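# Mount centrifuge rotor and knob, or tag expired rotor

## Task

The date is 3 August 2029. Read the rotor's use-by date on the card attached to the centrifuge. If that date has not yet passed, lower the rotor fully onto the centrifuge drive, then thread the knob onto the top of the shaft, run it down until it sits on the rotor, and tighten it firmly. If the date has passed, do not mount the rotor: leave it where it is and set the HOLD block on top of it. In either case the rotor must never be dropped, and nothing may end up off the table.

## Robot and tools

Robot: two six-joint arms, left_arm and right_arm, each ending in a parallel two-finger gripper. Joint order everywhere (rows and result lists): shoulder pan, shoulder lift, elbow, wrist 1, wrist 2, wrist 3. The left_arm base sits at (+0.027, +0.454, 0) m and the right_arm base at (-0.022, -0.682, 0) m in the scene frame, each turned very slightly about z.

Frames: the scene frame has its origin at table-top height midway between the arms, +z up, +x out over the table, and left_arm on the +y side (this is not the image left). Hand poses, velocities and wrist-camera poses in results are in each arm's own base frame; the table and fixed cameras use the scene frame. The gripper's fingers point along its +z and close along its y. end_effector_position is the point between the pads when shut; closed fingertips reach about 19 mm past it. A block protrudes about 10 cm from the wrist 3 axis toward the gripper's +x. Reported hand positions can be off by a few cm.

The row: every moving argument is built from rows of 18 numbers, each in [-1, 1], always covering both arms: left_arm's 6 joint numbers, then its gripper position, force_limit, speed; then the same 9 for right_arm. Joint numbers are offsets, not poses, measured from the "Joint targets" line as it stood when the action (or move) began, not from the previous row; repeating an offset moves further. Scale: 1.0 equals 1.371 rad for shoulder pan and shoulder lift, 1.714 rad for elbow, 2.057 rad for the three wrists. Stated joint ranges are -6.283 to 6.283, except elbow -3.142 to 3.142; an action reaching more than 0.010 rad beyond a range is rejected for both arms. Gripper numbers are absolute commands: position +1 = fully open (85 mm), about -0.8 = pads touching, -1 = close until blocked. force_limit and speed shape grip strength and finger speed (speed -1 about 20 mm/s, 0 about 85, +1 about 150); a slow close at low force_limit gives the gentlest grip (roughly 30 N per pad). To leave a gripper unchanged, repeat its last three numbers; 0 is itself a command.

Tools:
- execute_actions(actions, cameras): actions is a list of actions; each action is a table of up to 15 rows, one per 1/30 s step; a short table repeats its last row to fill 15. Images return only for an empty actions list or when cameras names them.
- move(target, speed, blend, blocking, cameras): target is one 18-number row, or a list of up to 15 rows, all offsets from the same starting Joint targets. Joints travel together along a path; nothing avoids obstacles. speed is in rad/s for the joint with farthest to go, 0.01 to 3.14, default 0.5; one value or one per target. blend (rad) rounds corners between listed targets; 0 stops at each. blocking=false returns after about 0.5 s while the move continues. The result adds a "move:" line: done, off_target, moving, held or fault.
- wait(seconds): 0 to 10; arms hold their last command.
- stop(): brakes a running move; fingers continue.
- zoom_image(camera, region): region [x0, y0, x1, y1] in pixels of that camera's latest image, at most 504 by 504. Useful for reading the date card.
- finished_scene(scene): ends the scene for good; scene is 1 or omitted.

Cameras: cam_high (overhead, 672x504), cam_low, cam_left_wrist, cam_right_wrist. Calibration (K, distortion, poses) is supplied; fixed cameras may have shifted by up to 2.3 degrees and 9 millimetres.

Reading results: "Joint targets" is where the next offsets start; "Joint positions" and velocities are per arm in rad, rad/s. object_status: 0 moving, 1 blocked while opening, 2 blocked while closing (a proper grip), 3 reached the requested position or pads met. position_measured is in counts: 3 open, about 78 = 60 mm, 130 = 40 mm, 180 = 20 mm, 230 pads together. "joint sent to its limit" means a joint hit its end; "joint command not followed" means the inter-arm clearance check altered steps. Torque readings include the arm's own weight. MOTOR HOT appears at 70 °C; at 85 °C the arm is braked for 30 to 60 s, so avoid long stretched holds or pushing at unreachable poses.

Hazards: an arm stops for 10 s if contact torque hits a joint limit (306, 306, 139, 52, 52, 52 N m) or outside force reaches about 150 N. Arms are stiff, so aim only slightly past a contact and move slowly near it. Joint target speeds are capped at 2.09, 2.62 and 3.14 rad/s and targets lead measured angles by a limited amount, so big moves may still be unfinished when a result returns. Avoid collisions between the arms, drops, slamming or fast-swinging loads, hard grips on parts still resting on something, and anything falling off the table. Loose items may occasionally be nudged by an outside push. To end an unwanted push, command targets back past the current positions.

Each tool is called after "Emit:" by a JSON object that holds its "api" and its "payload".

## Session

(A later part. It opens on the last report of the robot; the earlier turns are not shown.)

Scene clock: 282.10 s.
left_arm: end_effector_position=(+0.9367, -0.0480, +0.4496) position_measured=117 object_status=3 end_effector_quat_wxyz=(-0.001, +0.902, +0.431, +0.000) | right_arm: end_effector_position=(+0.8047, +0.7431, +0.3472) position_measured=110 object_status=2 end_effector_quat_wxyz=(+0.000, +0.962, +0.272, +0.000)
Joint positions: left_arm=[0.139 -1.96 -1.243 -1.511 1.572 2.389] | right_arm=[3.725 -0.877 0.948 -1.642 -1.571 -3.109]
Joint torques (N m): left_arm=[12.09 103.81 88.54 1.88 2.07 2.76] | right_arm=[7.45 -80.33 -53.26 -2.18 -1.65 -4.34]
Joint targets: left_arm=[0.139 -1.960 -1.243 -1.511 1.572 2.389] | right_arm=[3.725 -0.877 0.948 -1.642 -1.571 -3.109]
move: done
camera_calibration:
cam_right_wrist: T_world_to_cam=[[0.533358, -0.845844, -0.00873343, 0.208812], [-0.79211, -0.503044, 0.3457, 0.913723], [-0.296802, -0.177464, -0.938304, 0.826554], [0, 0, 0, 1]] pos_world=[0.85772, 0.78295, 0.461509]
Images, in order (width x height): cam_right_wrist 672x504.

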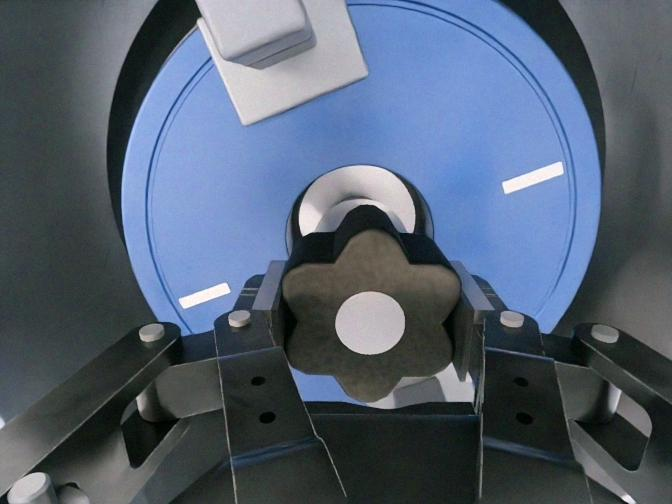

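Emit:
{"api": "move", "payload": {"target": [0,0,0,0,0,0,0.1,0.6,-0.5,0,0.001,0.006,-0.0056,0,0,-1,0.2,-1], "speed": 0.02}}

Emit:
{"api": "move", "payload": {"target": [0,0,0,0,0,0,0.1,0.6,-0.5,0,0.0003,0.0026,-0.0024,0,0,-1,0.2,-1], "speed": 0.02}}

Emit:
{"api": "move", "payload": {"target": [0,0,0,0,0,0,0.1,0.6,-0.5,0,0.0003,0.0017,-0.0016,0,0,-1,0.2,-1], "speed": 0.02}}

Emit:
{"api": "move", "payload": {"target": [0,0,0,0,0,0,0.1,0.6,-0.5,0,0.0003,0.0017,-0.0016,0,0,-1,0.2,-1], "speed": 0.02}}

Scene clock: 283.30 s.
left_arm: end_effector_position=(+0.9367, -0.0480, +0.4496) position_measured=117 object_status=3 end_effector_quat_wxyz=(-0.001, +0.902, +0.431, +0.000) | right_arm: end_effector_position=(+0.8048, +0.7432, +0.3402) position_measured=110 object_status=2 end_effector_quat_wxyz=(+0.000, +0.962, +0.272, +0.000)
Joint positions: left_arm=[0.139 -1.96 -1.243 -1.511 1.572 2.389] | right_arm=[3.725 -0.875 0.958 -1.653 -1.571 -3.109]
Joint torques (N m): left_arm=[9.68 102.22 88.89 2.02 2.41 2.83] | right_arm=[8.56 -80.14 -33.91 -12.44 -2.9 -3.68]
Joint targets: left_arm=[0.139 -1.960 -1.243 -1.511 1.572 2.389] | right_arm=[3.725 -0.875 0.958 -1.653 -1.571 -3.109]
move: done

Scene clock: 284.00 s.
left_arm: end_effector_position=(+0.9367, -0.0480, +0.4496) position_measured=117 object_status=3 end_effector_quat_wxyz=(-0.001, +0.902, +0.431, +0.000) | right_arm: end_effector_position=(+0.8048, +0.7432, +0.3372) position_measured=110 object_status=2 end_effector_quat_wxyz=(+0.000, +0.962, +0.272, +0.000)
Joint positions: left_arm=[0.139 -1.96 -1.243 -1.511 1.572 2.389] | right_arm=[3.725 -0.875 0.962 -1.658 -1.571 -3.109]
Joint torques (N m): left_arm=[10.47 101.92 88.65 1.84 1.87 3.05] | right_arm=[7.57 -80.8 -35.2 -12.38 -2.61 -3.16]
Joint targets: left_arm=[0.139 -1.960 -1.243 -1.511 1.572 2.389] | right_arm=[3.725 -0.875 0.963 -1.658 -1.571 -3.109]
move: done

Scene clock: 284.70 s.
left_arm: end_effector_position=(+0.9367, -0.0480, +0.4496) position_measured=117 object_status=3 end_effector_quat_wxyz=(-0.001, +0.902, +0.431, +0.000) | right_arm: end_effector_position=(+0.8048, +0.7432, +0.3352) position_measured=110 object_status=2 end_effector_quat_wxyz=(+0.000, +0.962, +0.272, +0.000)
Joint positions: left_arm=[0.139 -1.96 -1.243 -1.511 1.572 2.389] | right_arm=[3.725 -0.874 0.965 -1.661 -1.571 -3.109]
Joint torques (N m): left_arm=[12.33 102.96 88.2 1.99 2.24 3.29] | right_arm=[7.96 -79.59 -32.36 -11.65 -2.82 -2.9]
Joint targets: left_arm=[0.139 -1.960 -1.243 -1.511 1.572 2.389] | right_arm=[3.725 -0.874 0.965 -1.661 -1.571 -3.109]
move: done

Scene clock: 285.40 s.
left_arm: end_effector_position=(+0.9367, -0.0480, +0.4496) position_measured=117 object_status=3 end_effector_quat_wxyz=(-0.001, +0.902, +0.431, +0.000) | right_arm: end_effector_position=(+0.8048, +0.7432, +0.3332) position_measured=110 object_status=2 end_effector_quat_wxyz=(+0.000, +0.962, +0.272, +0.000)
Joint positions: left_arm=[0.139 -1.96 -1.243 -1.511 1.572 2.389] | right_arm=[3.725 -0.874 0.968 -1.665 -1.571 -3.109]
Joint torques (N m): left_arm=[11.59 104.71 88.18 2.15 1.91 3.22] | right_arm=[7.29 -65.69 -19.5 -3.11 -2.91 -2.51]
Joint targets: left_arm=[0.139 -1.960 -1.243 -1.511 1.572 2.389] | right_arm=[3.725 -0.874 0.968 -1.665 -1.571 -3.109]
move: done

Emit:
{"api": "move", "payload": {"target": [[0,0,0,0,0,0,0.1,0.6,-0.5,0.00107,0.00108,-0.00145,0.00049,0,0.2545,-1,0.2,-1],[0,0,0,0,0,0,0.1,0.6,-0.5,0.00184,0.00311,-0.00419,0.00141,0,0.5091,-1,0.2,-1],[0,0,0,0,0,0,0.1,0.6,-0.5,0.00209,0.00555,-0.00746,0.00252,0,0.7636,-1,0.2,-1]], "blend": 0.1, "speed": 0.8, "cameras": ["cam_right_wrist"]}}

Scene clock: 288.93 s.
left_arm: end_effector_position=(+0.9367, -0.0480, +0.4496) position_measured=117 object_status=3 end_effector_quat_wxyz=(-0.001, +0.902, +0.431, +0.000) | right_arm: end_effector_position=(+0.8058, +0.7476, +0.3329) position_measured=110 object_status=2 end_effector_quat_wxyz=(+0.000, +0.873, -0.487, +0.000)
Joint positions: left_arm=[0.139 -1.96 -1.243 -1.511 1.572 2.389] | right_arm=[3.728 -0.866 0.956 -1.659 -1.572 -1.538]
Joint torques (N m): left_arm=[11.88 102.73 88.41 2.47 2.04 3.14] | right_arm=[18.78 -68.32 -48.63 -15.73 5.15 4.36]
Joint targets: left_arm=[0.139 -1.960 -1.243 -1.511 1.572 2.389] | right_arm=[3.728 -0.866 0.956 -1.659 -1.571 -1.538]
move: done
camera_calibration:
cam_right_wrist: T_world_to_cam=[[-0.844246, -0.535884, -0.00873883, 1.09026], [-0.505627, 0.79096, 0.344563, -0.276028], [-0.177734, 0.295315, -0.938723, 0.365045], [0, 0, 0, 1]] pos_world=[0.845763, 0.694778, 0.447313]
Images, in order (width x height): cam_right_wrist 672x504.

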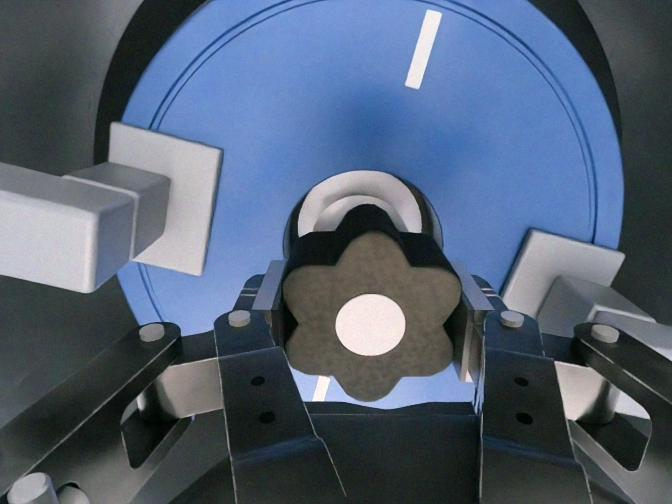

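Emit:
{"api": "move", "payload": {"target": [[0,0,0,0,0,0,0.1,0.6,-0.5,-0.00033,0.00235,-0.00211,0.0002,0,0.2545,-1,0.2,-1],[0,0,0,0,0,0,0.1,0.6,-0.5,-0.00114,0.00371,-0.00393,0.00081,0,0.5091,-1,0.2,-1],[0,0,0,0,0,0,0.1,0.6,-0.5,-0.00223,0.00387,-0.00415,0.00089,0,0.7636,-1,0.2,-1]], "blend": 0.1, "speed": 2.0, "cameras": ["cam_right_wrist"]}}

Scene clock: 294.60 s.
left_arm: end_effector_position=(+0.9367, -0.0480, +0.4496) position_measured=117 object_status=3 end_effector_quat_wxyz=(-0.001, +0.902, +0.431, +0.000) | right_arm: end_effector_position=(+0.8103, +0.7466, +0.3319) position_measured=110 object_status=2 end_effector_quat_wxyz=(+0.000, -0.272, +0.962, +0.000)
Joint positions: left_arm=[0.139 -1.96 -1.243 -1.511 1.572 2.389] | right_arm=[3.724 -0.861 0.948 -1.658 -1.571 0.033]
Joint torques (N m): left_arm=[10.3 103.12 87.9 1.92 2.16 3.08] | right_arm=[-16.09 -67.85 -50.58 -10.34 -1.97 4.13]
Joint targets: left_arm=[0.139 -1.960 -1.243 -1.511 1.572 2.389] | right_arm=[3.724 -0.861 0.948 -1.658 -1.571 0.033]
move: done
camera_calibration:
cam_right_wrist: T_world_to_cam=[[-0.533168, 0.84595, -0.00998067, -0.189886], [0.792316, 0.503431, 0.344663, -1.10962], [0.296592, 0.175856, -0.938673, 0.0699505], [0, 0, 0, 1]] pos_world=[0.75718, 0.706948, 0.44621]
Images, in order (width x height): cam_right_wrist 672x504.

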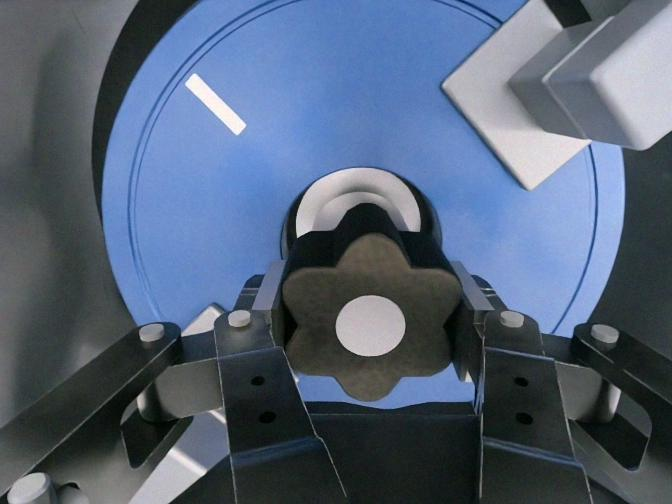

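Emit:
{"api": "move", "payload": {"target": [[0,0,0,0,0,0,0.1,0.6,-0.5,-0.00107,-0.00103,0.00175,-0.0008,0,0.2545,-1,0.2,-1],[0,0,0,0,0,0,0.1,0.6,-0.5,-0.00184,-0.003,0.00479,-0.002,0,0.5091,-1,0.2,-1],[0,0,0,0,0,0,0.1,0.6,-0.5,-0.00209,-0.0054,0.00831,-0.0033,0,0.7636,-1,0.2,-1]], "blend": 0.1, "speed": 2.0, "cameras": ["cam_right_wrist"]}}

Scene clock: 296.67 s.
left_arm: end_effector_position=(+0.9367, -0.0480, +0.4496) position_measured=117 object_status=3 end_effector_quat_wxyz=(-0.001, +0.902, +0.431, +0.000) | right_arm: end_effector_position=(+0.8092, +0.7422, +0.3309) position_measured=110 object_status=2 end_effector_quat_wxyz=(+0.000, +0.490, +0.872, +0.000)
Joint positions: left_arm=[0.139 -1.96 -1.243 -1.511 1.572 2.389] | right_arm=[3.722 -0.868 0.963 -1.664 -1.571 1.604]
Joint torques (N m): left_arm=[9.33 102.22 87.39 1.89 2.23 3.77] | right_arm=[-17.54 -102.32 -37.72 -17.55 -1.21 4.74]
Joint targets: left_arm=[0.139 -1.960 -1.243 -1.511 1.572 2.389] | right_arm=[3.722 -0.868 0.963 -1.664 -1.571 1.604]
move: done
camera_calibration:
cam_right_wrist: T_world_to_cam=[[0.847542, 0.530635, -0.00997208, -1.06996], [0.500836, -0.793447, 0.34584, 0.0916778], [0.175603, -0.298108, -0.938241, 0.519676], [0, 0, 0, 1]] pos_world=[0.769662, 0.795418, 0.445206]
Images, in order (width x height): cam_right_wrist 672x504.

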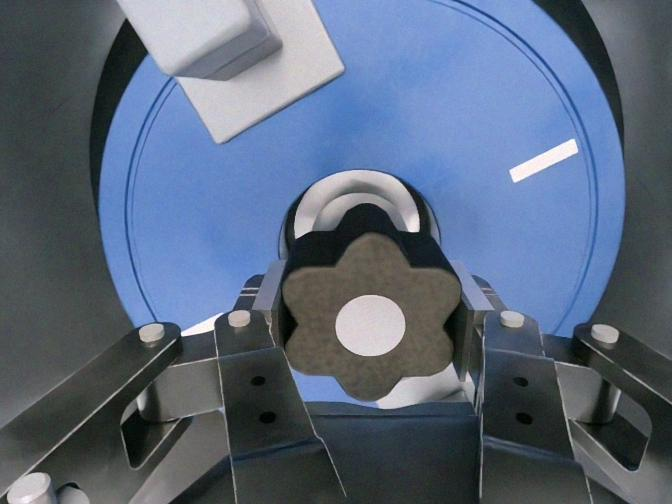

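Emit:
{"api": "move", "payload": {"target": [0,0,0,0,0,0,0.1,0.6,-0.5,0,0.00015,0.00085,-0.0008,0,0,-1,0.2,-1], "speed": 0.02}}

Emit:
{"api": "move", "payload": {"target": [0,0,0,0,0,0,0.1,0.6,-0.5,0,0.00015,0.00085,-0.0008,0,0,-1,0.2,-1], "speed": 0.02}}

Scene clock: 297.53 s.
left_arm: end_effector_position=(+0.9367, -0.0480, +0.4496) position_measured=117 object_status=3 end_effector_quat_wxyz=(-0.001, +0.902, +0.431, +0.000) | right_arm: end_effector_position=(+0.8092, +0.7421, +0.3300) position_measured=110 object_status=2 end_effector_quat_wxyz=(+0.000, +0.490, +0.872, +0.000)
Joint positions: left_arm=[0.139 -1.96 -1.243 -1.511 1.572 2.389] | right_arm=[3.722 -0.868 0.964 -1.666 -1.572 1.604]
Joint torques (N m): left_arm=[9.02 103.2 86.73 1.84 2.21 3.83] | right_arm=[-16.64 -75.64 -34.93 -17.17 -3.07 4.71]
Joint targets: left_arm=[0.139 -1.960 -1.243 -1.511 1.572 2.389] | right_arm=[3.722 -0.868 0.964 -1.666 -1.571 1.604]
move: done

Scene clock: 298.23 s.
left_arm: end_effector_position=(+0.9367, -0.0480, +0.4496) position_measured=117 object_status=3 end_effector_quat_wxyz=(-0.001, +0.902, +0.431, +0.000) | right_arm: end_effector_position=(+0.8092, +0.7421, +0.3289) position_measured=110 object_status=2 end_effector_quat_wxyz=(+0.000, +0.490, +0.872, +0.000)
Joint positions: left_arm=[0.139 -1.96 -1.243 -1.511 1.572 2.389] | right_arm=[3.722 -0.868 0.966 -1.668 -1.572 1.604]
Joint torques (N m): left_arm=[11.39 102.01 86.99 1.78 1.98 3.96] | right_arm=[-15.9 -74.38 -34.9 -17.44 -2.31 4.62]
Joint targets: left_arm=[0.139 -1.960 -1.243 -1.511 1.572 2.389] | right_arm=[3.722 -0.868 0.966 -1.668 -1.571 1.604]
move: done

Emit:
{"api": "move", "payload": {"target": [0,0,0,0,0,0,0.1,0.6,-0.5,0,0.0003,0.0017,-0.0016,0,0,-1,0.2,-1], "speed": 0.02}}

Emit:
{"api": "move", "payload": {"target": [0,0,0,0,0,0,0.1,0.6,-0.5,0,0.0003,0.0017,-0.0016,0,0,-1,0.2,-1], "speed": 0.02}}

Emit:
{"api": "move", "payload": {"target": [0,0,0,0,0,0,0.1,0.6,-0.5,0,0.0003,0.0017,-0.0016,0,0,-1,0.2,-1], "speed": 0.02}}

Emit:
{"api": "move", "payload": {"target": [0,0,0,0,0,0,0.1,0.6,-0.5,0,0.0003,0.0017,-0.0016,0,0,-1,0.2,-1], "speed": 0.02}}

Scene clock: 299.17 s.
left_arm: end_effector_position=(+0.9367, -0.0480, +0.4496) position_measured=117 object_status=3 end_effector_quat_wxyz=(-0.001, +0.902, +0.431, +0.000) | right_arm: end_effector_position=(+0.8092, +0.7421, +0.3269) position_measured=110 object_status=2 end_effector_quat_wxyz=(+0.000, +0.490, +0.872, +0.000)
Joint positions: left_arm=[0.139 -1.96 -1.243 -1.511 1.572 2.389] | right_arm=[3.722 -0.868 0.968 -1.671 -1.572 1.604]
Joint torques (N m): left_arm=[9.02 102.54 86.91 2.14 1.97 3.98] | right_arm=[-15.17 -74.2 -35.24 -17.56 -1.61 4.51]
Joint targets: left_arm=[0.139 -1.960 -1.243 -1.511 1.572 2.389] | right_arm=[3.722 -0.868 0.969 -1.671 -1.571 1.604]
move: done

Scene clock: 299.87 s.
left_arm: end_effector_position=(+0.9367, -0.0480, +0.4496) position_measured=117 object_status=3 end_effector_quat_wxyz=(-0.001, +0.902, +0.431, +0.000) | right_arm: end_effector_position=(+0.8092, +0.7421, +0.3248) position_measured=110 object_status=2 end_effector_quat_wxyz=(+0.000, +0.490, +0.872, -0.001)
Joint positions: left_arm=[0.139 -1.96 -1.243 -1.511 1.572 2.389] | right_arm=[3.722 -0.867 0.971 -1.674 -1.572 1.604]
Joint torques (N m): left_arm=[9.95 104.44 87.91 2.26 1.83 4.01] | right_arm=[-13.98 -74.18 -34.83 -17.37 -0.88 4.64]
Joint targets: left_arm=[0.139 -1.960 -1.243 -1.511 1.572 2.389] | right_arm=[3.722 -0.867 0.971 -1.674 -1.571 1.604]
move: done

Scene clock: 300.57 s.
left_arm: end_effector_position=(+0.9367, -0.0480, +0.4496) position_measured=117 object_status=3 end_effector_quat_wxyz=(-0.001, +0.902, +0.431, +0.000) | right_arm: end_effector_position=(+0.8092, +0.7421, +0.3230) position_measured=110 object_status=2 end_effector_quat_wxyz=(+0.000, +0.490, +0.872, +0.000)
Joint positions: left_arm=[0.139 -1.96 -1.243 -1.511 1.572 2.389] | right_arm=[3.722 -0.867 0.974 -1.678 -1.572 1.604]
Joint torques (N m): left_arm=[8.69 102.23 86.87 2.25 1.74 4.01] | right_arm=[-11.77 -50.92 -19.79 -18.14 -0.27 4.58]
Joint targets: left_arm=[0.139 -1.960 -1.243 -1.511 1.572 2.389] | right_arm=[3.722 -0.867 0.974 -1.678 -1.571 1.604]
move: done

Scene clock: 301.27 s.
left_arm: end_effector_position=(+0.9367, -0.0480, +0.4496) position_measured=117 object_status=3 end_effector_quat_wxyz=(-0.001, +0.902, +0.431, +0.000) | right_arm: end_effector_position=(+0.8092, +0.7421, +0.3211) position_measured=110 object_status=2 end_effector_quat_wxyz=(+0.000, +0.490, +0.872, +0.000)
Joint positions: left_arm=[0.139 -1.96 -1.243 -1.511 1.572 2.389] | right_arm=[3.722 -0.867 0.977 -1.681 -1.572 1.604]
Joint torques (N m): left_arm=[6.4 103.29 86.27 1.97 2.38 4.59] | right_arm=[-11.25 12.36 11.99 -17.89 0.43 4.55]
Joint targets: left_arm=[0.139 -1.960 -1.243 -1.511 1.572 2.389] | right_arm=[3.722 -0.866 0.977 -1.681 -1.571 1.604]
move: done

Emit:
{"api": "move", "payload": {"target": [0,0,0,0,0,0,0.1,0.6,-0.5,0,-0.00027,-0.00153,0.00144,0,0,-1,0.2,-1], "speed": 0.02}}

Emit:
{"api": "move", "payload": {"target": [0,0,0,0,0,0,0.1,0.6,-0.5,0,0,0,0,0,0,0,0.2,-1], "cameras": ["cam_right_wrist"]}}

Scene clock: 302.27 s.
left_arm: end_effector_position=(+0.9367, -0.0480, +0.4496) position_measured=117 object_status=3 end_effector_quat_wxyz=(-0.001, +0.902, +0.431, +0.000) | right_arm: end_effector_position=(+0.8092, +0.7421, +0.3220) position_measured=110 object_status=2 end_effector_quat_wxyz=(+0.000, +0.490, +0.872, -0.001)
Joint positions: left_arm=[0.139 -1.96 -1.243 -1.511 1.572 2.389] | right_arm=[3.722 -0.866 0.975 -1.678 -1.571 1.604]
Joint torques (N m): left_arm=[8.87 104.67 86.56 2.36 2.11 4.11] | right_arm=[-10.02 -32.02 -22.76 -5.64 1 4.58]
Joint targets: left_arm=[0.139 -1.960 -1.243 -1.511 1.572 2.389] | right_arm=[3.722 -0.867 0.975 -1.678 -1.571 1.604]
move: done

Scene clock: 302.77 s.
left_arm: end_effector_position=(+0.9367, -0.0480, +0.4496) position_measured=117 object_status=3 end_effector_quat_wxyz=(-0.001, +0.902, +0.431, +0.000) | right_arm: end_effector_position=(+0.8092, +0.7421, +0.3224) position_measured=110 object_status=2 end_effector_quat_wxyz=(+0.000, +0.490, +0.872, -0.001)
Joint positions: left_arm=[0.139 -1.96 -1.243 -1.511 1.572 2.389] | right_arm=[3.722 -0.867 0.975 -1.678 -1.571 1.604]
Joint torques (N m): left_arm=[8.6 104.24 87.43 2.4 1.99 4.39] | right_arm=[-8.42 -47.83 -25.91 -7.28 0.83 4.45]
Joint targets: left_arm=[0.139 -1.960 -1.243 -1.511 1.572 2.389] | right_arm=[3.722 -0.867 0.975 -1.678 -1.571 1.604]
move: done
camera_calibration:
cam_right_wrist: T_world_to_cam=[[0.847644, 0.530466, -0.0102483, -1.06987], [0.500736, -0.793453, 0.34597, 0.0946426], [0.175394, -0.298391, -0.93819, 0.512063], [0, 0, 0, 1]] pos_world=[0.769662, 0.795418, 0.436704]
Images, in order (width x height): cam_right_wrist 672x504.

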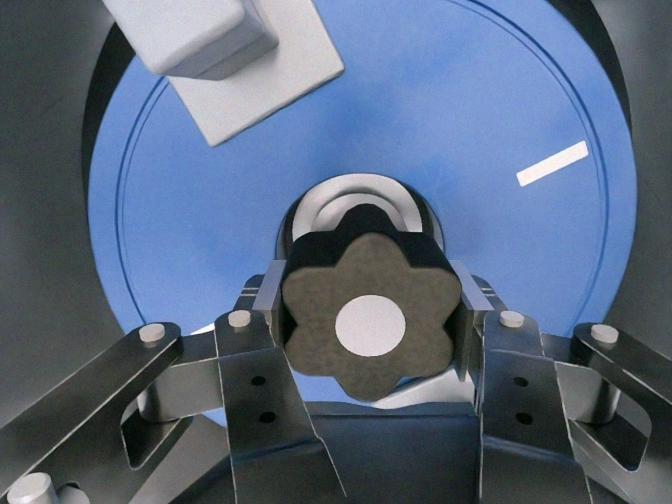

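Emit:
{"api": "move", "payload": {"target": [0,0,0,0,0,0,0.1,0.6,-0.5,0,0,0,0,0,0,0.5,0.2,-1], "cameras": ["cam_right_wrist"]}}

Scene clock: 304.00 s.
left_arm: end_effector_position=(+0.9367, -0.0480, +0.4496) position_measured=117 object_status=3 end_effector_quat_wxyz=(-0.001, +0.902, +0.431, +0.000) | right_arm: end_effector_position=(+0.8092, +0.7421, +0.3225) position_measured=66 object_status=0 end_effector_quat_wxyz=(+0.000, +0.490, +0.872, -0.001)
Joint positions: left_arm=[0.139 -1.96 -1.243 -1.511 1.572 2.389] | right_arm=[3.722 -0.867 0.975 -1.678 -1.571 1.604]
Joint torques (N m): left_arm=[10.02 103.58 87.05 1.59 2.1 4.68] | right_arm=[-6.22 -99.31 -50.85 -9.78 -0.03 2.18]
Joint targets: left_arm=[0.139 -1.960 -1.243 -1.511 1.572 2.389] | right_arm=[3.722 -0.867 0.975 -1.678 -1.571 1.604]
move: done
camera_calibration:
cam_right_wrist: T_world_to_cam=[[0.847635, 0.530482, -0.0101987, -1.06989], [0.50075, -0.793477, 0.345896, 0.0946828], [0.175399, -0.2983, -0.938217, 0.511999], [0, 0, 0, 1]] pos_world=[0.769662, 0.795418, 0.436705]
Images, in order (width x height): cam_right_wrist 672x504.

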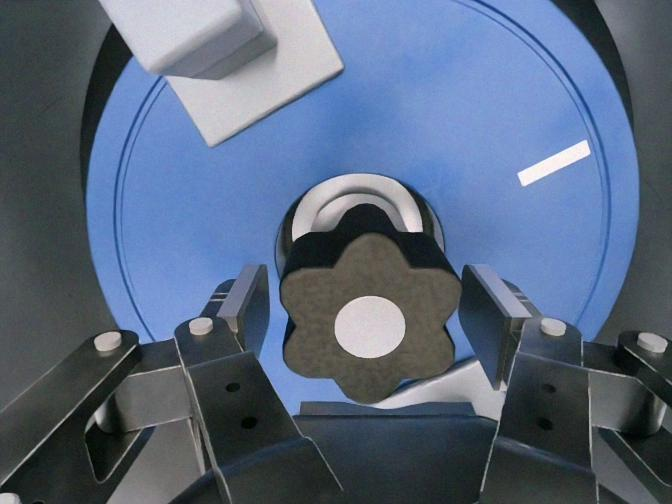

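Emit:
{"api": "move", "payload": {"target": [[0,0,0,0,0,0,0.1,0.6,-0.5,0.00197,0.00087,-0.00117,0.0004,0,0,0.5,0.2,-1],[0,0,0,0,0,0,0.1,0.6,-0.5,0.00197,0.00087,-0.00117,0.0004,0,0,-1,0.2,-1]], "speed": 0.05, "cameras": ["cam_right_wrist"]}}

Scene clock: 306.20 s.
left_arm: end_effector_position=(+0.9367, -0.0480, +0.4496) position_measured=117 object_status=3 end_effector_quat_wxyz=(-0.001, +0.902, +0.431, +0.000) | right_arm: end_effector_position=(+0.8077, +0.7447, +0.3225) position_measured=110 object_status=0 end_effector_quat_wxyz=(+0.000, +0.489, +0.872, -0.001)
Joint positions: left_arm=[0.139 -1.96 -1.243 -1.511 1.572 2.389] | right_arm=[3.724 -0.866 0.973 -1.677 -1.571 1.604]
Joint torques (N m): left_arm=[9.47 102.51 86.52 2.02 2.19 4.53] | right_arm=[7.6 -77.13 -41.75 -15.64 -1.88 -2.41]
Joint targets: left_arm=[0.139 -1.960 -1.243 -1.511 1.572 2.389] | right_arm=[3.724 -0.866 0.973 -1.677 -1.571 1.604]
move: done
camera_calibration:
cam_right_wrist: T_world_to_cam=[[0.846223, 0.532732, -0.0101691, -1.07052], [0.50283, -0.792121, 0.345986, 0.0946407], [0.176263, -0.297895, -0.938184, 0.51209], [0, 0, 0, 1]] pos_world=[0.768052, 0.797818, 0.436805]
Images, in order (width x height): cam_right_wrist 672x504.

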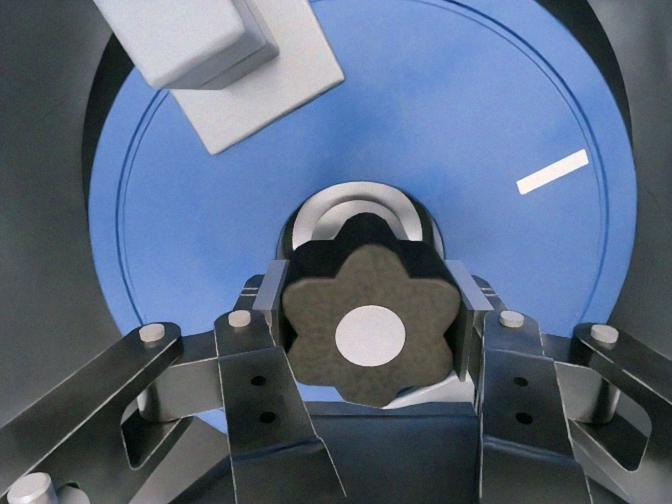

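Emit:
{"api": "move", "payload": {"target": [0,0,0,0,0,0,0.1,0.6,-0.5,0,0.00015,0.00085,-0.0008,0,0.7636,-1,0.2,-1], "speed": 2, "cameras": ["cam_right_wrist"]}}

Emit:
{"api": "move", "payload": {"target": [0,0,0,0,0,0,0.1,0.6,-0.5,0,0,0,0,0,0.7636,-1,0.2,-1], "speed": 2, "cameras": ["cam_right_wrist"]}}

Scene clock: 308.17 s.
left_arm: end_effector_position=(+0.9367, -0.0480, +0.4496) position_measured=117 object_status=3 end_effector_quat_wxyz=(-0.001, +0.902, +0.431, +0.000) | right_arm: end_effector_position=(+0.8077, +0.7446, +0.3215) position_measured=110 object_status=2 end_effector_quat_wxyz=(+0.000, +0.962, +0.271, +0.000)
Joint positions: left_arm=[0.139 -1.96 -1.243 -1.511 1.572 2.389] | right_arm=[3.724 -0.865 0.974 -1.679 -1.572 3.175]
Joint torques (N m): left_arm=[10.43 103.69 85.6 2.4 1.95 4.09] | right_arm=[1.32 -36.17 -12.6 -16.18 0.36 4.9]
Joint targets: left_arm=[0.139 -1.960 -1.243 -1.511 1.572 2.389] | right_arm=[3.724 -0.865 0.974 -1.679 -1.571 3.175]
move: done
camera_calibration:
cam_right_wrist: T_world_to_cam=[[0.532848, -0.846167, -0.00858439, 0.208827], [-0.792343, -0.502464, 0.346011, 0.92546], [-0.297096, -0.177569, -0.938191, 0.803818], [0, 0, 0, 1]] pos_world=[0.86082, 0.784447, 0.435708]
Images, in order (width x height): cam_right_wrist 672x504.

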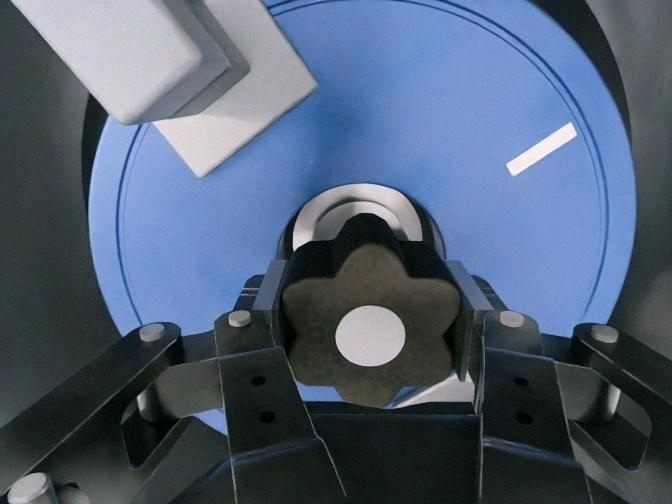

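Scene clock: 309.87 s.
left_arm: end_effector_position=(+0.9367, -0.0480, +0.4496) position_measured=117 object_status=3 end_effector_quat_wxyz=(-0.001, +0.902, +0.431, +0.000) | right_arm: end_effector_position=(+0.8077, +0.7447, +0.3214) position_measured=110 object_status=2 end_effector_quat_wxyz=(+0.001, +0.872, -0.489, +0.000)
Joint positions: left_arm=[0.139 -1.96 -1.243 -1.511 1.572 2.389] | right_arm=[3.724 -0.865 0.974 -1.679 -1.571 4.746]
Joint torques (N m): left_arm=[7.34 102.42 85.6 2.02 1.86 4.31] | right_arm=[-3.3 -31.91 -15.14 -15.05 0.88 4.73]
Joint targets: left_arm=[0.139 -1.960 -1.243 -1.511 1.572 2.389] | right_arm=[3.724 -0.865 0.974 -1.679 -1.571 4.746]
move: done
camera_calibration:
cam_right_wrist: T_world_to_cam=[[-0.846201, -0.532796, -0.00850594, 1.08934], [-0.502653, 0.792825, 0.344627, -0.272601], [-0.176872, 0.2959, -0.938701, 0.354321], [0, 0, 0, 1]] pos_world=[0.847448, 0.691678, 0.435813]
Images, in order (width x height): cam_right_wrist 672x504.

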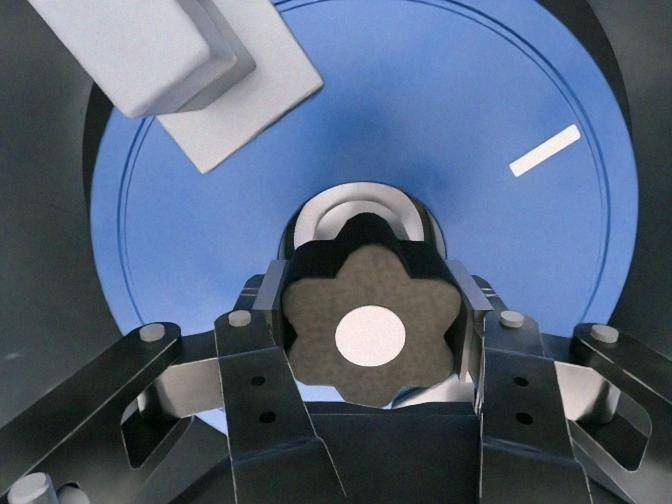

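Emit:
{"api": "move", "payload": {"target": [0,0.48228,-0.52153,0.41089,0,-1.0,0.5,0.6,-0.5,0,0,0,0,0,0,-1,0.2,-1], "speed": 1.0}}

Emit:
{"api": "move", "payload": {"target": [-0.32177,0,0,0,0,-0.1614,0.5,0.6,-0.5,0,0,0,0,0,0,-1,0.2,-1], "speed": 0.6, "cameras": ["cam_left_wrist","cam_low","cam_high"]}}

Scene clock: 316.23 s.
left_arm: end_effector_position=(+0.6556, -0.0872, +0.4607) position_measured=66 object_status=3 end_effector_quat_wxyz=(+0.293, +0.092, +0.949, +0.071) | right_arm: end_effector_position=(+0.8077, +0.7446, +0.3214) position_measured=110 object_status=2 end_effector_quat_wxyz=(+0.001, +0.872, -0.489, +0.000)
Joint positions: left_arm=[0.139 -1.298 -2.137 -0.665 1.572 0.332] | right_arm=[3.724 -0.865 0.974 -1.679 -1.571 4.746]
Joint torques (N m): left_arm=[7.53 48.96 67.51 7.7 2.01 -4.41] | right_arm=[-15.21 -27.89 -25.29 -13.57 -2.17 4.58]
Joint targets: left_arm=[0.139 -1.298 -2.137 -0.665 1.572 0.332] | right_arm=[3.724 -0.865 0.974 -1.679 -1.571 4.746]
move: done

Scene clock: 317.57 s.
left_arm: end_effector_position=(+0.5556, -0.3588, +0.4607) position_measured=66 object_status=3 end_effector_quat_wxyz=(+0.298, +0.143, +0.943, -0.045) | right_arm: end_effector_position=(+0.8077, +0.7446, +0.3214) position_measured=110 object_status=2 end_effector_quat_wxyz=(+0.001, +0.872, -0.489, +0.000)
Joint positions: left_arm=[-0.302 -1.298 -2.137 -0.665 1.572 0] | right_arm=[3.724 -0.865 0.974 -1.679 -1.571 4.746]
Joint torques (N m): left_arm=[-3.73 32.78 68.98 6.44 1.94 -4.27] | right_arm=[-16.08 -27.91 -28.27 -13.57 -2.22 4.52]
Joint targets: left_arm=[-0.303 -1.298 -2.137 -0.665 1.572 0.000] | right_arm=[3.724 -0.865 0.974 -1.679 -1.571 4.746]
move: done
camera_calibration:
cam_left_wrist: T_world_to_cam=[[0.310384, 0.950564, -0.00948241, 0.18382], [0.541382, -0.168558, 0.823707, -0.721934], [0.781388, -0.260799, -0.566936, -0.136164], [0, 0, 0, 1]] pos_world=[0.440184, -0.331932, 0.519209]
Images, in order (width x height): cam_high 672x504, cam_low 672x504, cam_left_wrist 672x504.

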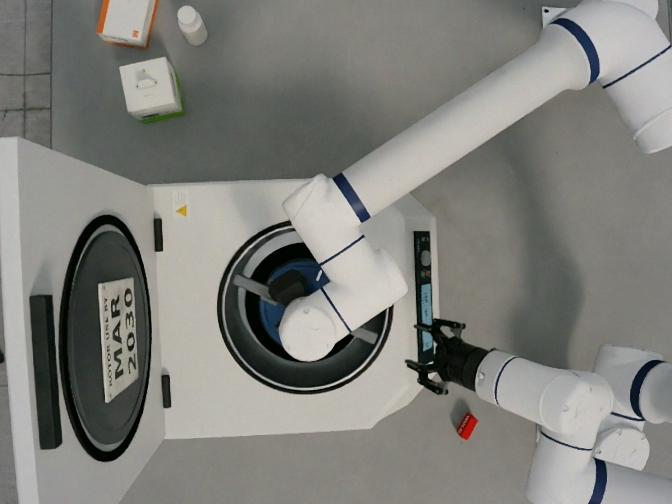

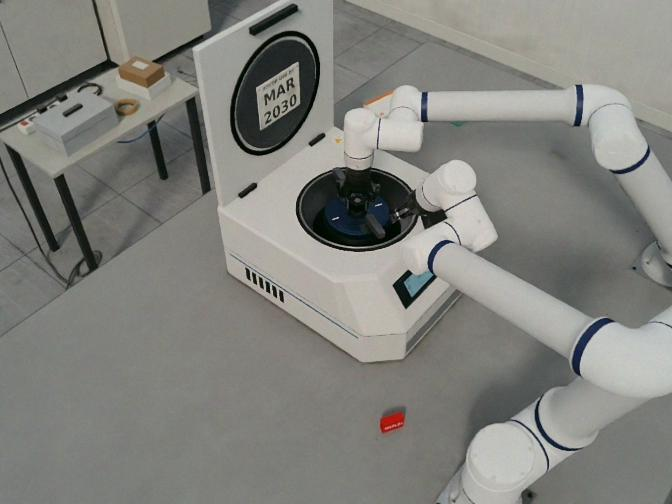

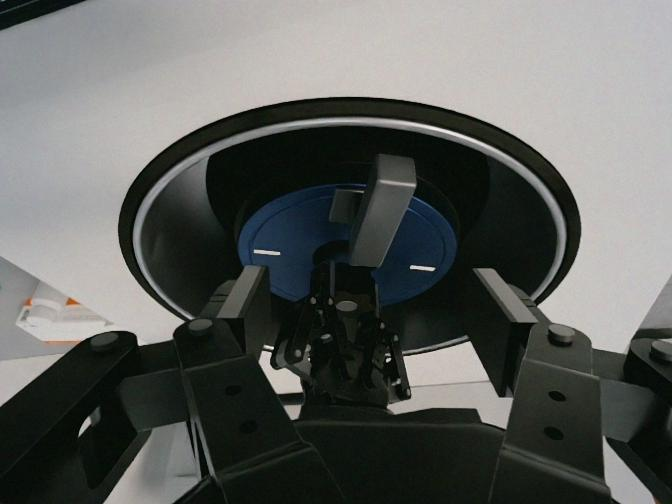

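Emit:
{"api": "move", "payload": {"target": [0,-0.111,-0.0097,0.082,0,0,0.5,0.6,-0.5,0,0,0,0,0,0,-1,0.2,-1], "speed": 0.3, "cameras": ["cam_left_wrist","cam_low","cam_high"]}}

Scene clock: 318.97 s.
left_arm: end_effector_position=(+0.6091, -0.3756, +0.3895) position_measured=66 object_status=3 end_effector_quat_wxyz=(+0.298, +0.143, +0.943, -0.045) | right_arm: end_effector_position=(+0.8077, +0.7446, +0.3214) position_measured=110 object_status=2 end_effector_quat_wxyz=(+0.001, +0.872, -0.489, +0.000)
Joint positions: left_arm=[-0.303 -1.45 -2.153 -0.497 1.572 0] | right_arm=[3.724 -0.865 0.974 -1.679 -1.571 4.746]
Joint torques (N m): left_arm=[12.25 25.43 61.25 6.56 1.63 -4.86] | right_arm=[-15.73 -28.52 -29.59 -13.52 -2.13 4.83]
Joint targets: left_arm=[-0.303 -1.451 -2.153 -0.497 1.572 0.000] | right_arm=[3.724 -0.865 0.974 -1.679 -1.571 4.746]
move: done
camera_calibration:
cam_left_wrist: T_world_to_cam=[[0.310539, 0.950513, -0.00951891, 0.182431], [0.541563, -0.168685, 0.823562, -0.69515], [0.781201, -0.260903, -0.567146, -0.222566], [0, 0, 0, 1]] pos_world=[0.493684, -0.348732, 0.448009]
Images, in order (width x height): cam_high 672x504, cam_low 672x504, cam_left_wrist 672x504.

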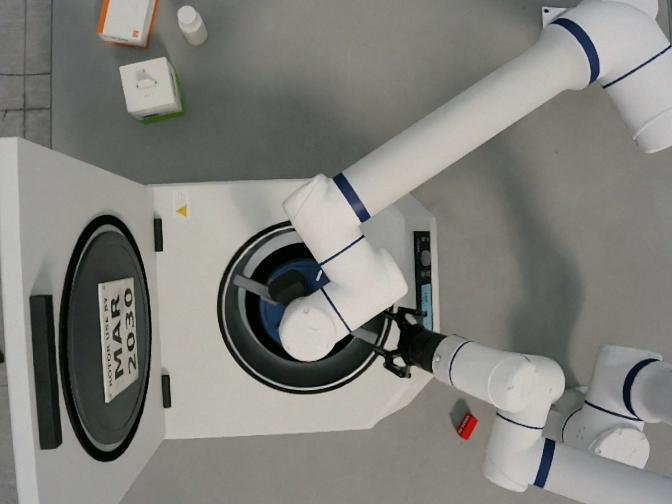

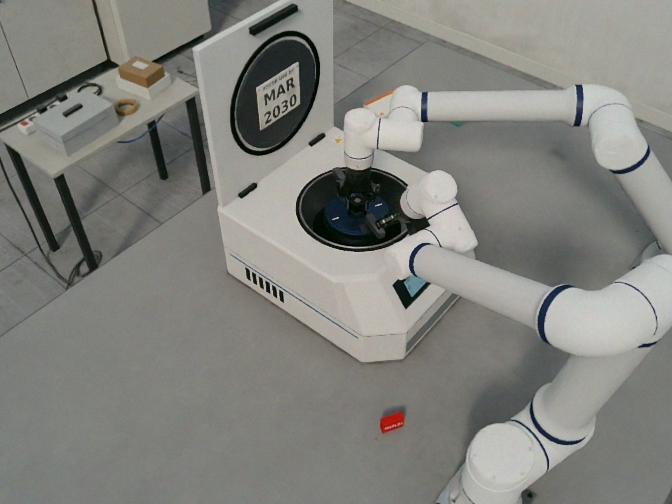

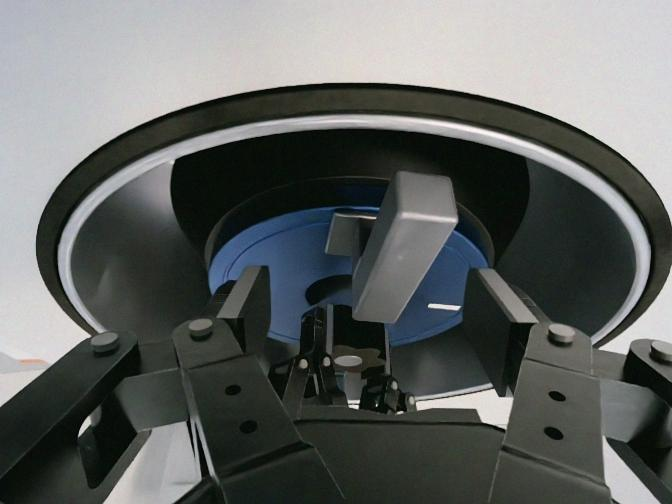

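Emit:
{"api": "move", "payload": {"target": [0,0,0,0,0,0,0.5,0.6,-0.5,0,0,0,0,0,-0.05,-1,0.2,-1], "speed": 0.3, "cameras": ["cam_left_wrist"]}}

Scene clock: 320.13 s.
left_arm: end_effector_position=(+0.6091, -0.3756, +0.3893) position_measured=66 object_status=3 end_effector_quat_wxyz=(+0.298, +0.143, +0.943, -0.045) | right_arm: end_effector_position=(+0.8077, +0.7446, +0.3214) position_measured=110 object_status=2 end_effector_quat_wxyz=(+0.001, +0.896, -0.443, +0.000)
Joint positions: left_arm=[-0.303 -1.451 -2.153 -0.497 1.572 0] | right_arm=[3.724 -0.865 0.974 -1.679 -1.571 4.643]
Joint torques (N m): left_arm=[12.75 32.99 61 6.93 1.54 -4.8] | right_arm=[-16.16 -28.08 -29.6 -13.56 -2.3 -4.73]
Joint targets: left_arm=[-0.303 -1.451 -2.153 -0.497 1.572 0.000] | right_arm=[3.724 -0.865 0.974 -1.679 -1.571 4.643]
move: done
camera_calibration:
cam_left_wrist: T_world_to_cam=[[0.310522, 0.950518, -0.00954365, 0.18242], [0.541572, -0.168656, 0.823562, -0.695117], [0.781201, -0.260903, -0.567146, -0.2227], [0, 0, 0, 1]] pos_world=[0.493784, -0.348732, 0.447909]
Images, in order (width x height): cam_left_wrist 672x504.

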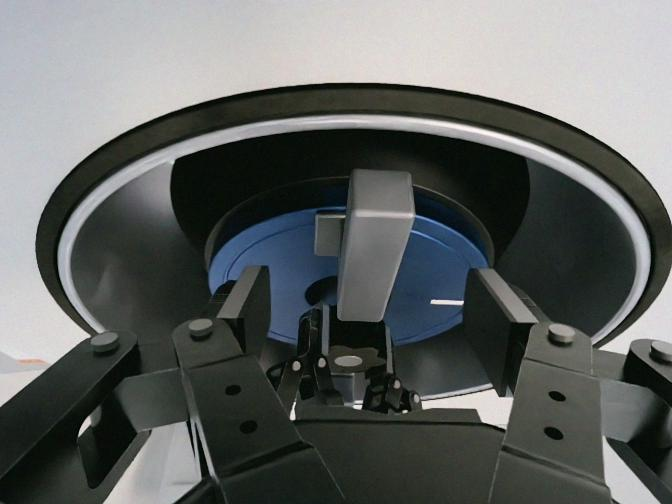

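Emit:
{"api": "move", "payload": {"target": [0,-0.0743,-0.0064,0.0549,0,0,0.5,0.6,-0.5,0,0,0,0,0,0,-1,0.2,-1], "speed": 0.1, "cameras": ["cam_left_wrist","cam_right_wrist","cam_low"]}}

Scene clock: 321.77 s.
left_arm: end_effector_position=(+0.6383, -0.3847, +0.3378) position_measured=66 object_status=3 end_effector_quat_wxyz=(+0.298, +0.143, +0.943, -0.045) | right_arm: end_effector_position=(+0.8077, +0.7446, +0.3214) position_measured=110 object_status=2 end_effector_quat_wxyz=(+0.001, +0.896, -0.443, +0.000)
Joint positions: left_arm=[-0.303 -1.552 -2.164 -0.384 1.572 0] | right_arm=[3.724 -0.865 0.974 -1.679 -1.571 4.643]
Joint torques (N m): left_arm=[11.33 38.22 55.97 6.5 2.08 -4.6] | right_arm=[-15.87 -29.02 -28.68 -13.58 -2.1 -4.72]
Joint targets: left_arm=[-0.303 -1.553 -2.164 -0.384 1.572 0.000] | right_arm=[3.724 -0.865 0.974 -1.679 -1.571 4.643]
move: done
camera_calibration:
cam_left_wrist: T_world_to_cam=[[0.310516, 0.950521, -0.00950137, 0.181529], [0.541456, -0.16865, 0.82364, -0.669965], [0.781284, -0.260898, -0.567034, -0.277102], [0, 0, 0, 1]] pos_world=[0.522884, -0.357832, 0.396409]
cam_right_wrist: T_world_to_cam=[[-0.787157, -0.616694, -0.00849688, 1.10409], [-0.581223, 0.737132, 0.344697, -0.16767], [-0.20631, 0.27627, -0.938675, 0.39272], [0, 0, 0, 1]] pos_world=[0.85266, 0.695984, 0.435813]
Images, in order (width x height): cam_low 672x504, cam_left_wrist 672x504, cam_right_wrist 672x504.

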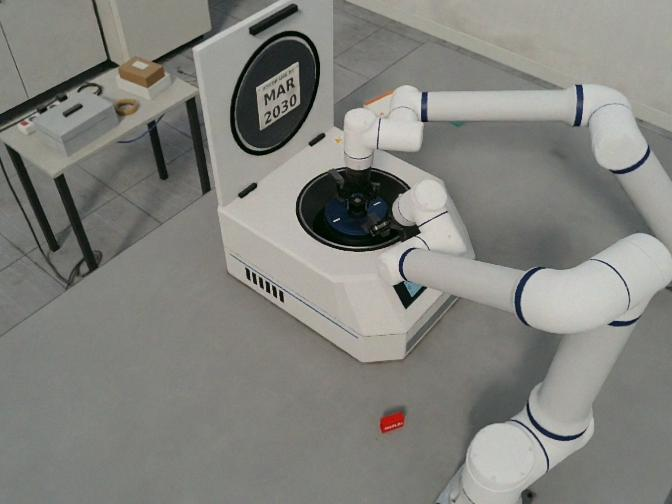

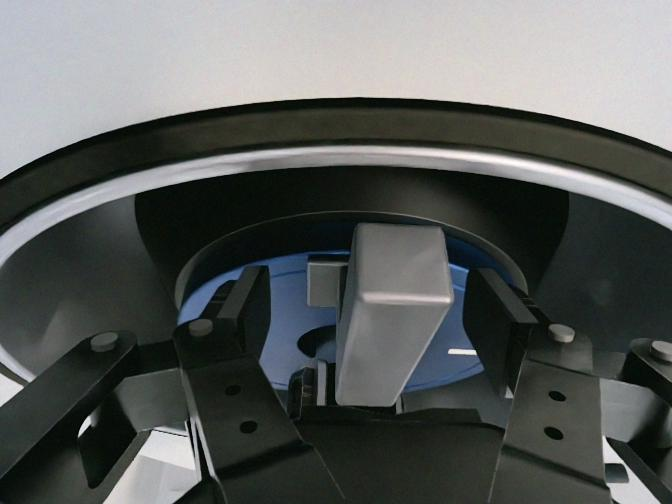

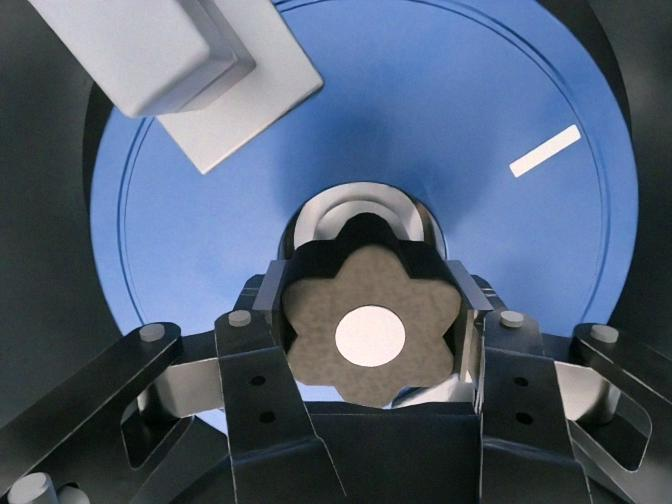

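Emit:
{"api": "move", "payload": {"target": [[0,-0.0089,-0.0008,0.0066,0,0,0.5,0.6,-0.5,0,0,0,0,0,0,-1,0.2,-1],[0,-0.0089,-0.0008,0.0066,0,0,-0.1,0.1,-1,0,0,0,0,0,0,-1,0.2,-1]], "speed": 0.05, "cameras": ["cam_left_wrist"]}}

Scene clock: 324.43 s.
left_arm: end_effector_position=(+0.6414, -0.3857, +0.3314) position_measured=141 object_status=0 end_effector_quat_wxyz=(+0.298, +0.143, +0.943, -0.045) | right_arm: end_effector_position=(+0.8077, +0.7446, +0.3214) position_measured=110 object_status=2 end_effector_quat_wxyz=(+0.001, +0.896, -0.443, +0.000)
Joint positions: left_arm=[-0.303 -1.565 -2.166 -0.37 1.572 0] | right_arm=[3.724 -0.865 0.974 -1.679 -1.571 4.643]
Joint torques (N m): left_arm=[11.22 41.28 56.07 6.85 1.8 -4.52] | right_arm=[-16.07 -28.56 -29.07 -13.76 -2.2 -4.42]
Joint targets: left_arm=[-0.303 -1.565 -2.166 -0.370 1.572 0.000] | right_arm=[3.724 -0.865 0.974 -1.679 -1.571 4.643]
move: done
camera_calibration:
cam_left_wrist: T_world_to_cam=[[0.310516, 0.950521, -0.00950137, 0.181456], [0.541456, -0.16865, 0.82364, -0.666459], [0.781284, -0.260898, -0.567034, -0.28347], [0, 0, 0, 1]] pos_world=[0.525984, -0.358832, 0.389909]
Images, in order (width x height): cam_left_wrist 672x504.

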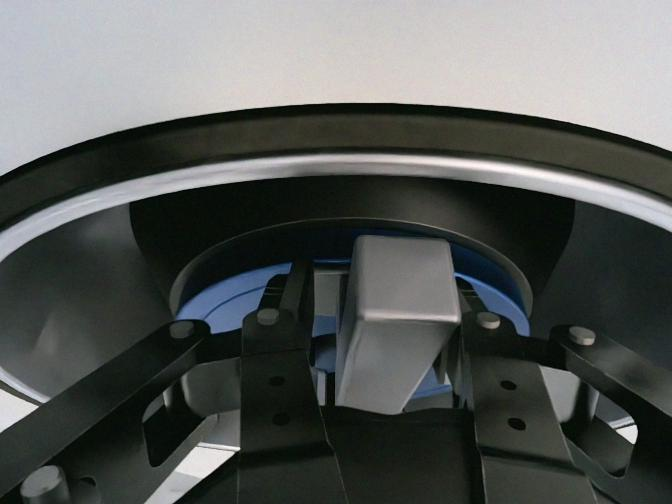

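Emit:
{"api": "move", "payload": {"target": [0,0,0,0,0,0,-0.1,0.1,-1,0,0,0,0,0,0.3818,-1,0.2,-1], "speed": 0.8, "cameras": ["cam_right_wrist"]}}

Emit:
{"api": "move", "payload": {"target": [0,0,0,0,0,0,-0.1,0.1,-1,0,0,0,0,0,0.3636,-1,0.2,-1], "speed": 0.8, "cameras": ["cam_right_wrist","cam_left_wrist"]}}

Scene clock: 326.33 s.
left_arm: end_effector_position=(+0.6414, -0.3857, +0.3314) position_measured=141 object_status=3 end_effector_quat_wxyz=(+0.298, +0.143, +0.943, -0.045) | right_arm: end_effector_position=(+0.8077, +0.7446, +0.3214) position_measured=110 object_status=2 end_effector_quat_wxyz=(+0.000, -0.658, +0.753, +0.000)
Joint positions: left_arm=[-0.303 -1.565 -2.166 -0.37 1.572 0] | right_arm=[3.724 -0.865 0.974 -1.679 -1.571 5.428]
Joint torques (N m): left_arm=[13.29 42.15 55.55 6.33 1.48 -5] | right_arm=[-15.22 -29.12 -28.97 -14.5 -1.35 5.46]
Joint targets: left_arm=[-0.303 -1.565 -2.166 -0.370 1.572 0.000] | right_arm=[3.724 -0.865 0.974 -1.679 -1.571 5.428]
move: done
camera_calibration:
cam_right_wrist: T_world_to_cam=[[-0.992685, 0.120387, -0.00912546, 0.721442], [0.10991, 0.932392, 0.344333, -0.871245], [0.0499618, 0.340811, -0.938803, 0.137655], [0, 0, 0, 1]] pos_world=[0.805046, 0.678575, 0.435813]
Images, in order (width x height): cam_right_wrist 672x504.

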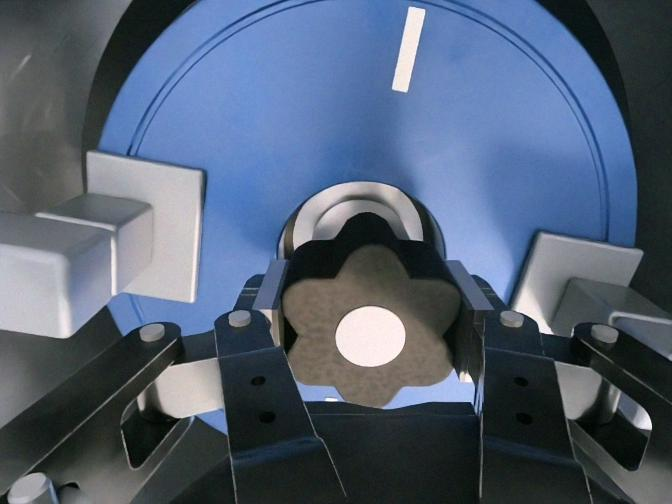

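Scene clock: 327.93 s.
left_arm: end_effector_position=(+0.6414, -0.3857, +0.3314) position_measured=141 object_status=3 end_effector_quat_wxyz=(+0.298, +0.143, +0.943, -0.045) | right_arm: end_effector_position=(+0.8077, +0.7447, +0.3214) position_measured=110 object_status=2 end_effector_quat_wxyz=(+0.000, -0.338, +0.941, +0.000)
Joint positions: left_arm=[-0.303 -1.565 -2.166 -0.37 1.572 0] | right_arm=[3.724 -0.865 0.974 -1.679 -1.571 6.176]
Joint torques (N m): left_arm=[11.56 41.33 57.1 6.01 1.84 -4.68] | right_arm=[-15.91 -42.13 -28.4 -13.43 -3.93 5.26]
Joint targets: left_arm=[-0.303 -1.565 -2.166 -0.370 1.572 0.000] | right_arm=[3.724 -0.865 0.974 -1.679 -1.571 6.176]
move: done
camera_calibration:
cam_left_wrist: T_world_to_cam=[[0.310516, 0.950521, -0.00950137, 0.181456], [0.541456, -0.16865, 0.82364, -0.666459], [0.781284, -0.260898, -0.567034, -0.28347], [0, 0, 0, 1]] pos_world=[0.525984, -0.358832, 0.389909]
cam_right_wrist: T_world_to_cam=[[-0.645781, 0.763457, -0.00996361, -0.0373727], [0.714566, 0.608921, 0.3444, -1.11874], [0.269001, 0.215287, -0.93877, 0.0542082], [0, 0, 0, 1]] pos_world=[0.760698, 0.698087, 0.435811]
Images, in order (width x height): cam_left_wrist 672x504, cam_right_wrist 672x504.

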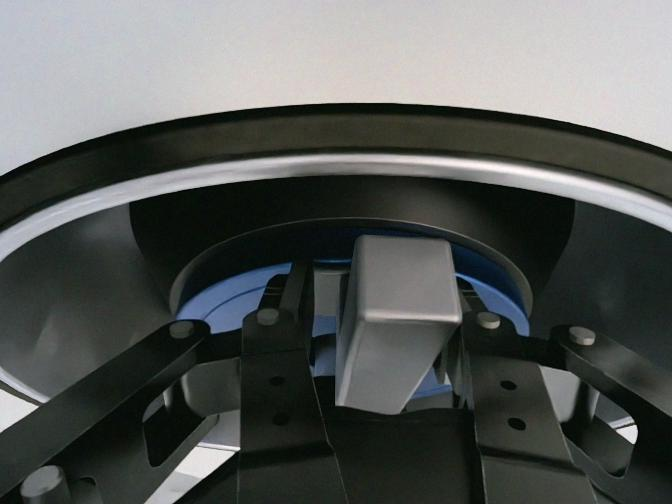

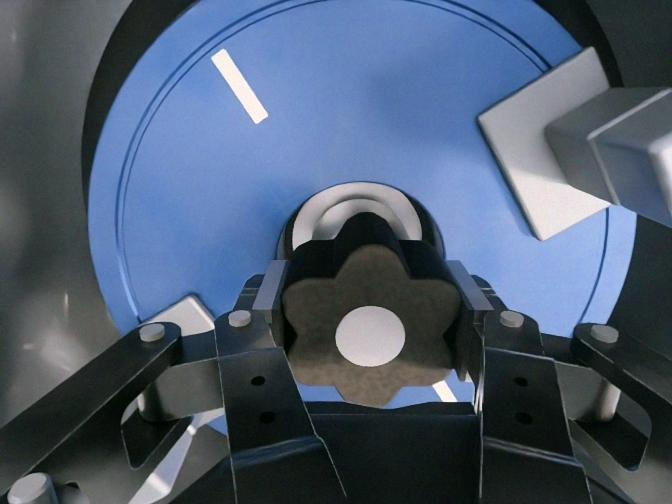

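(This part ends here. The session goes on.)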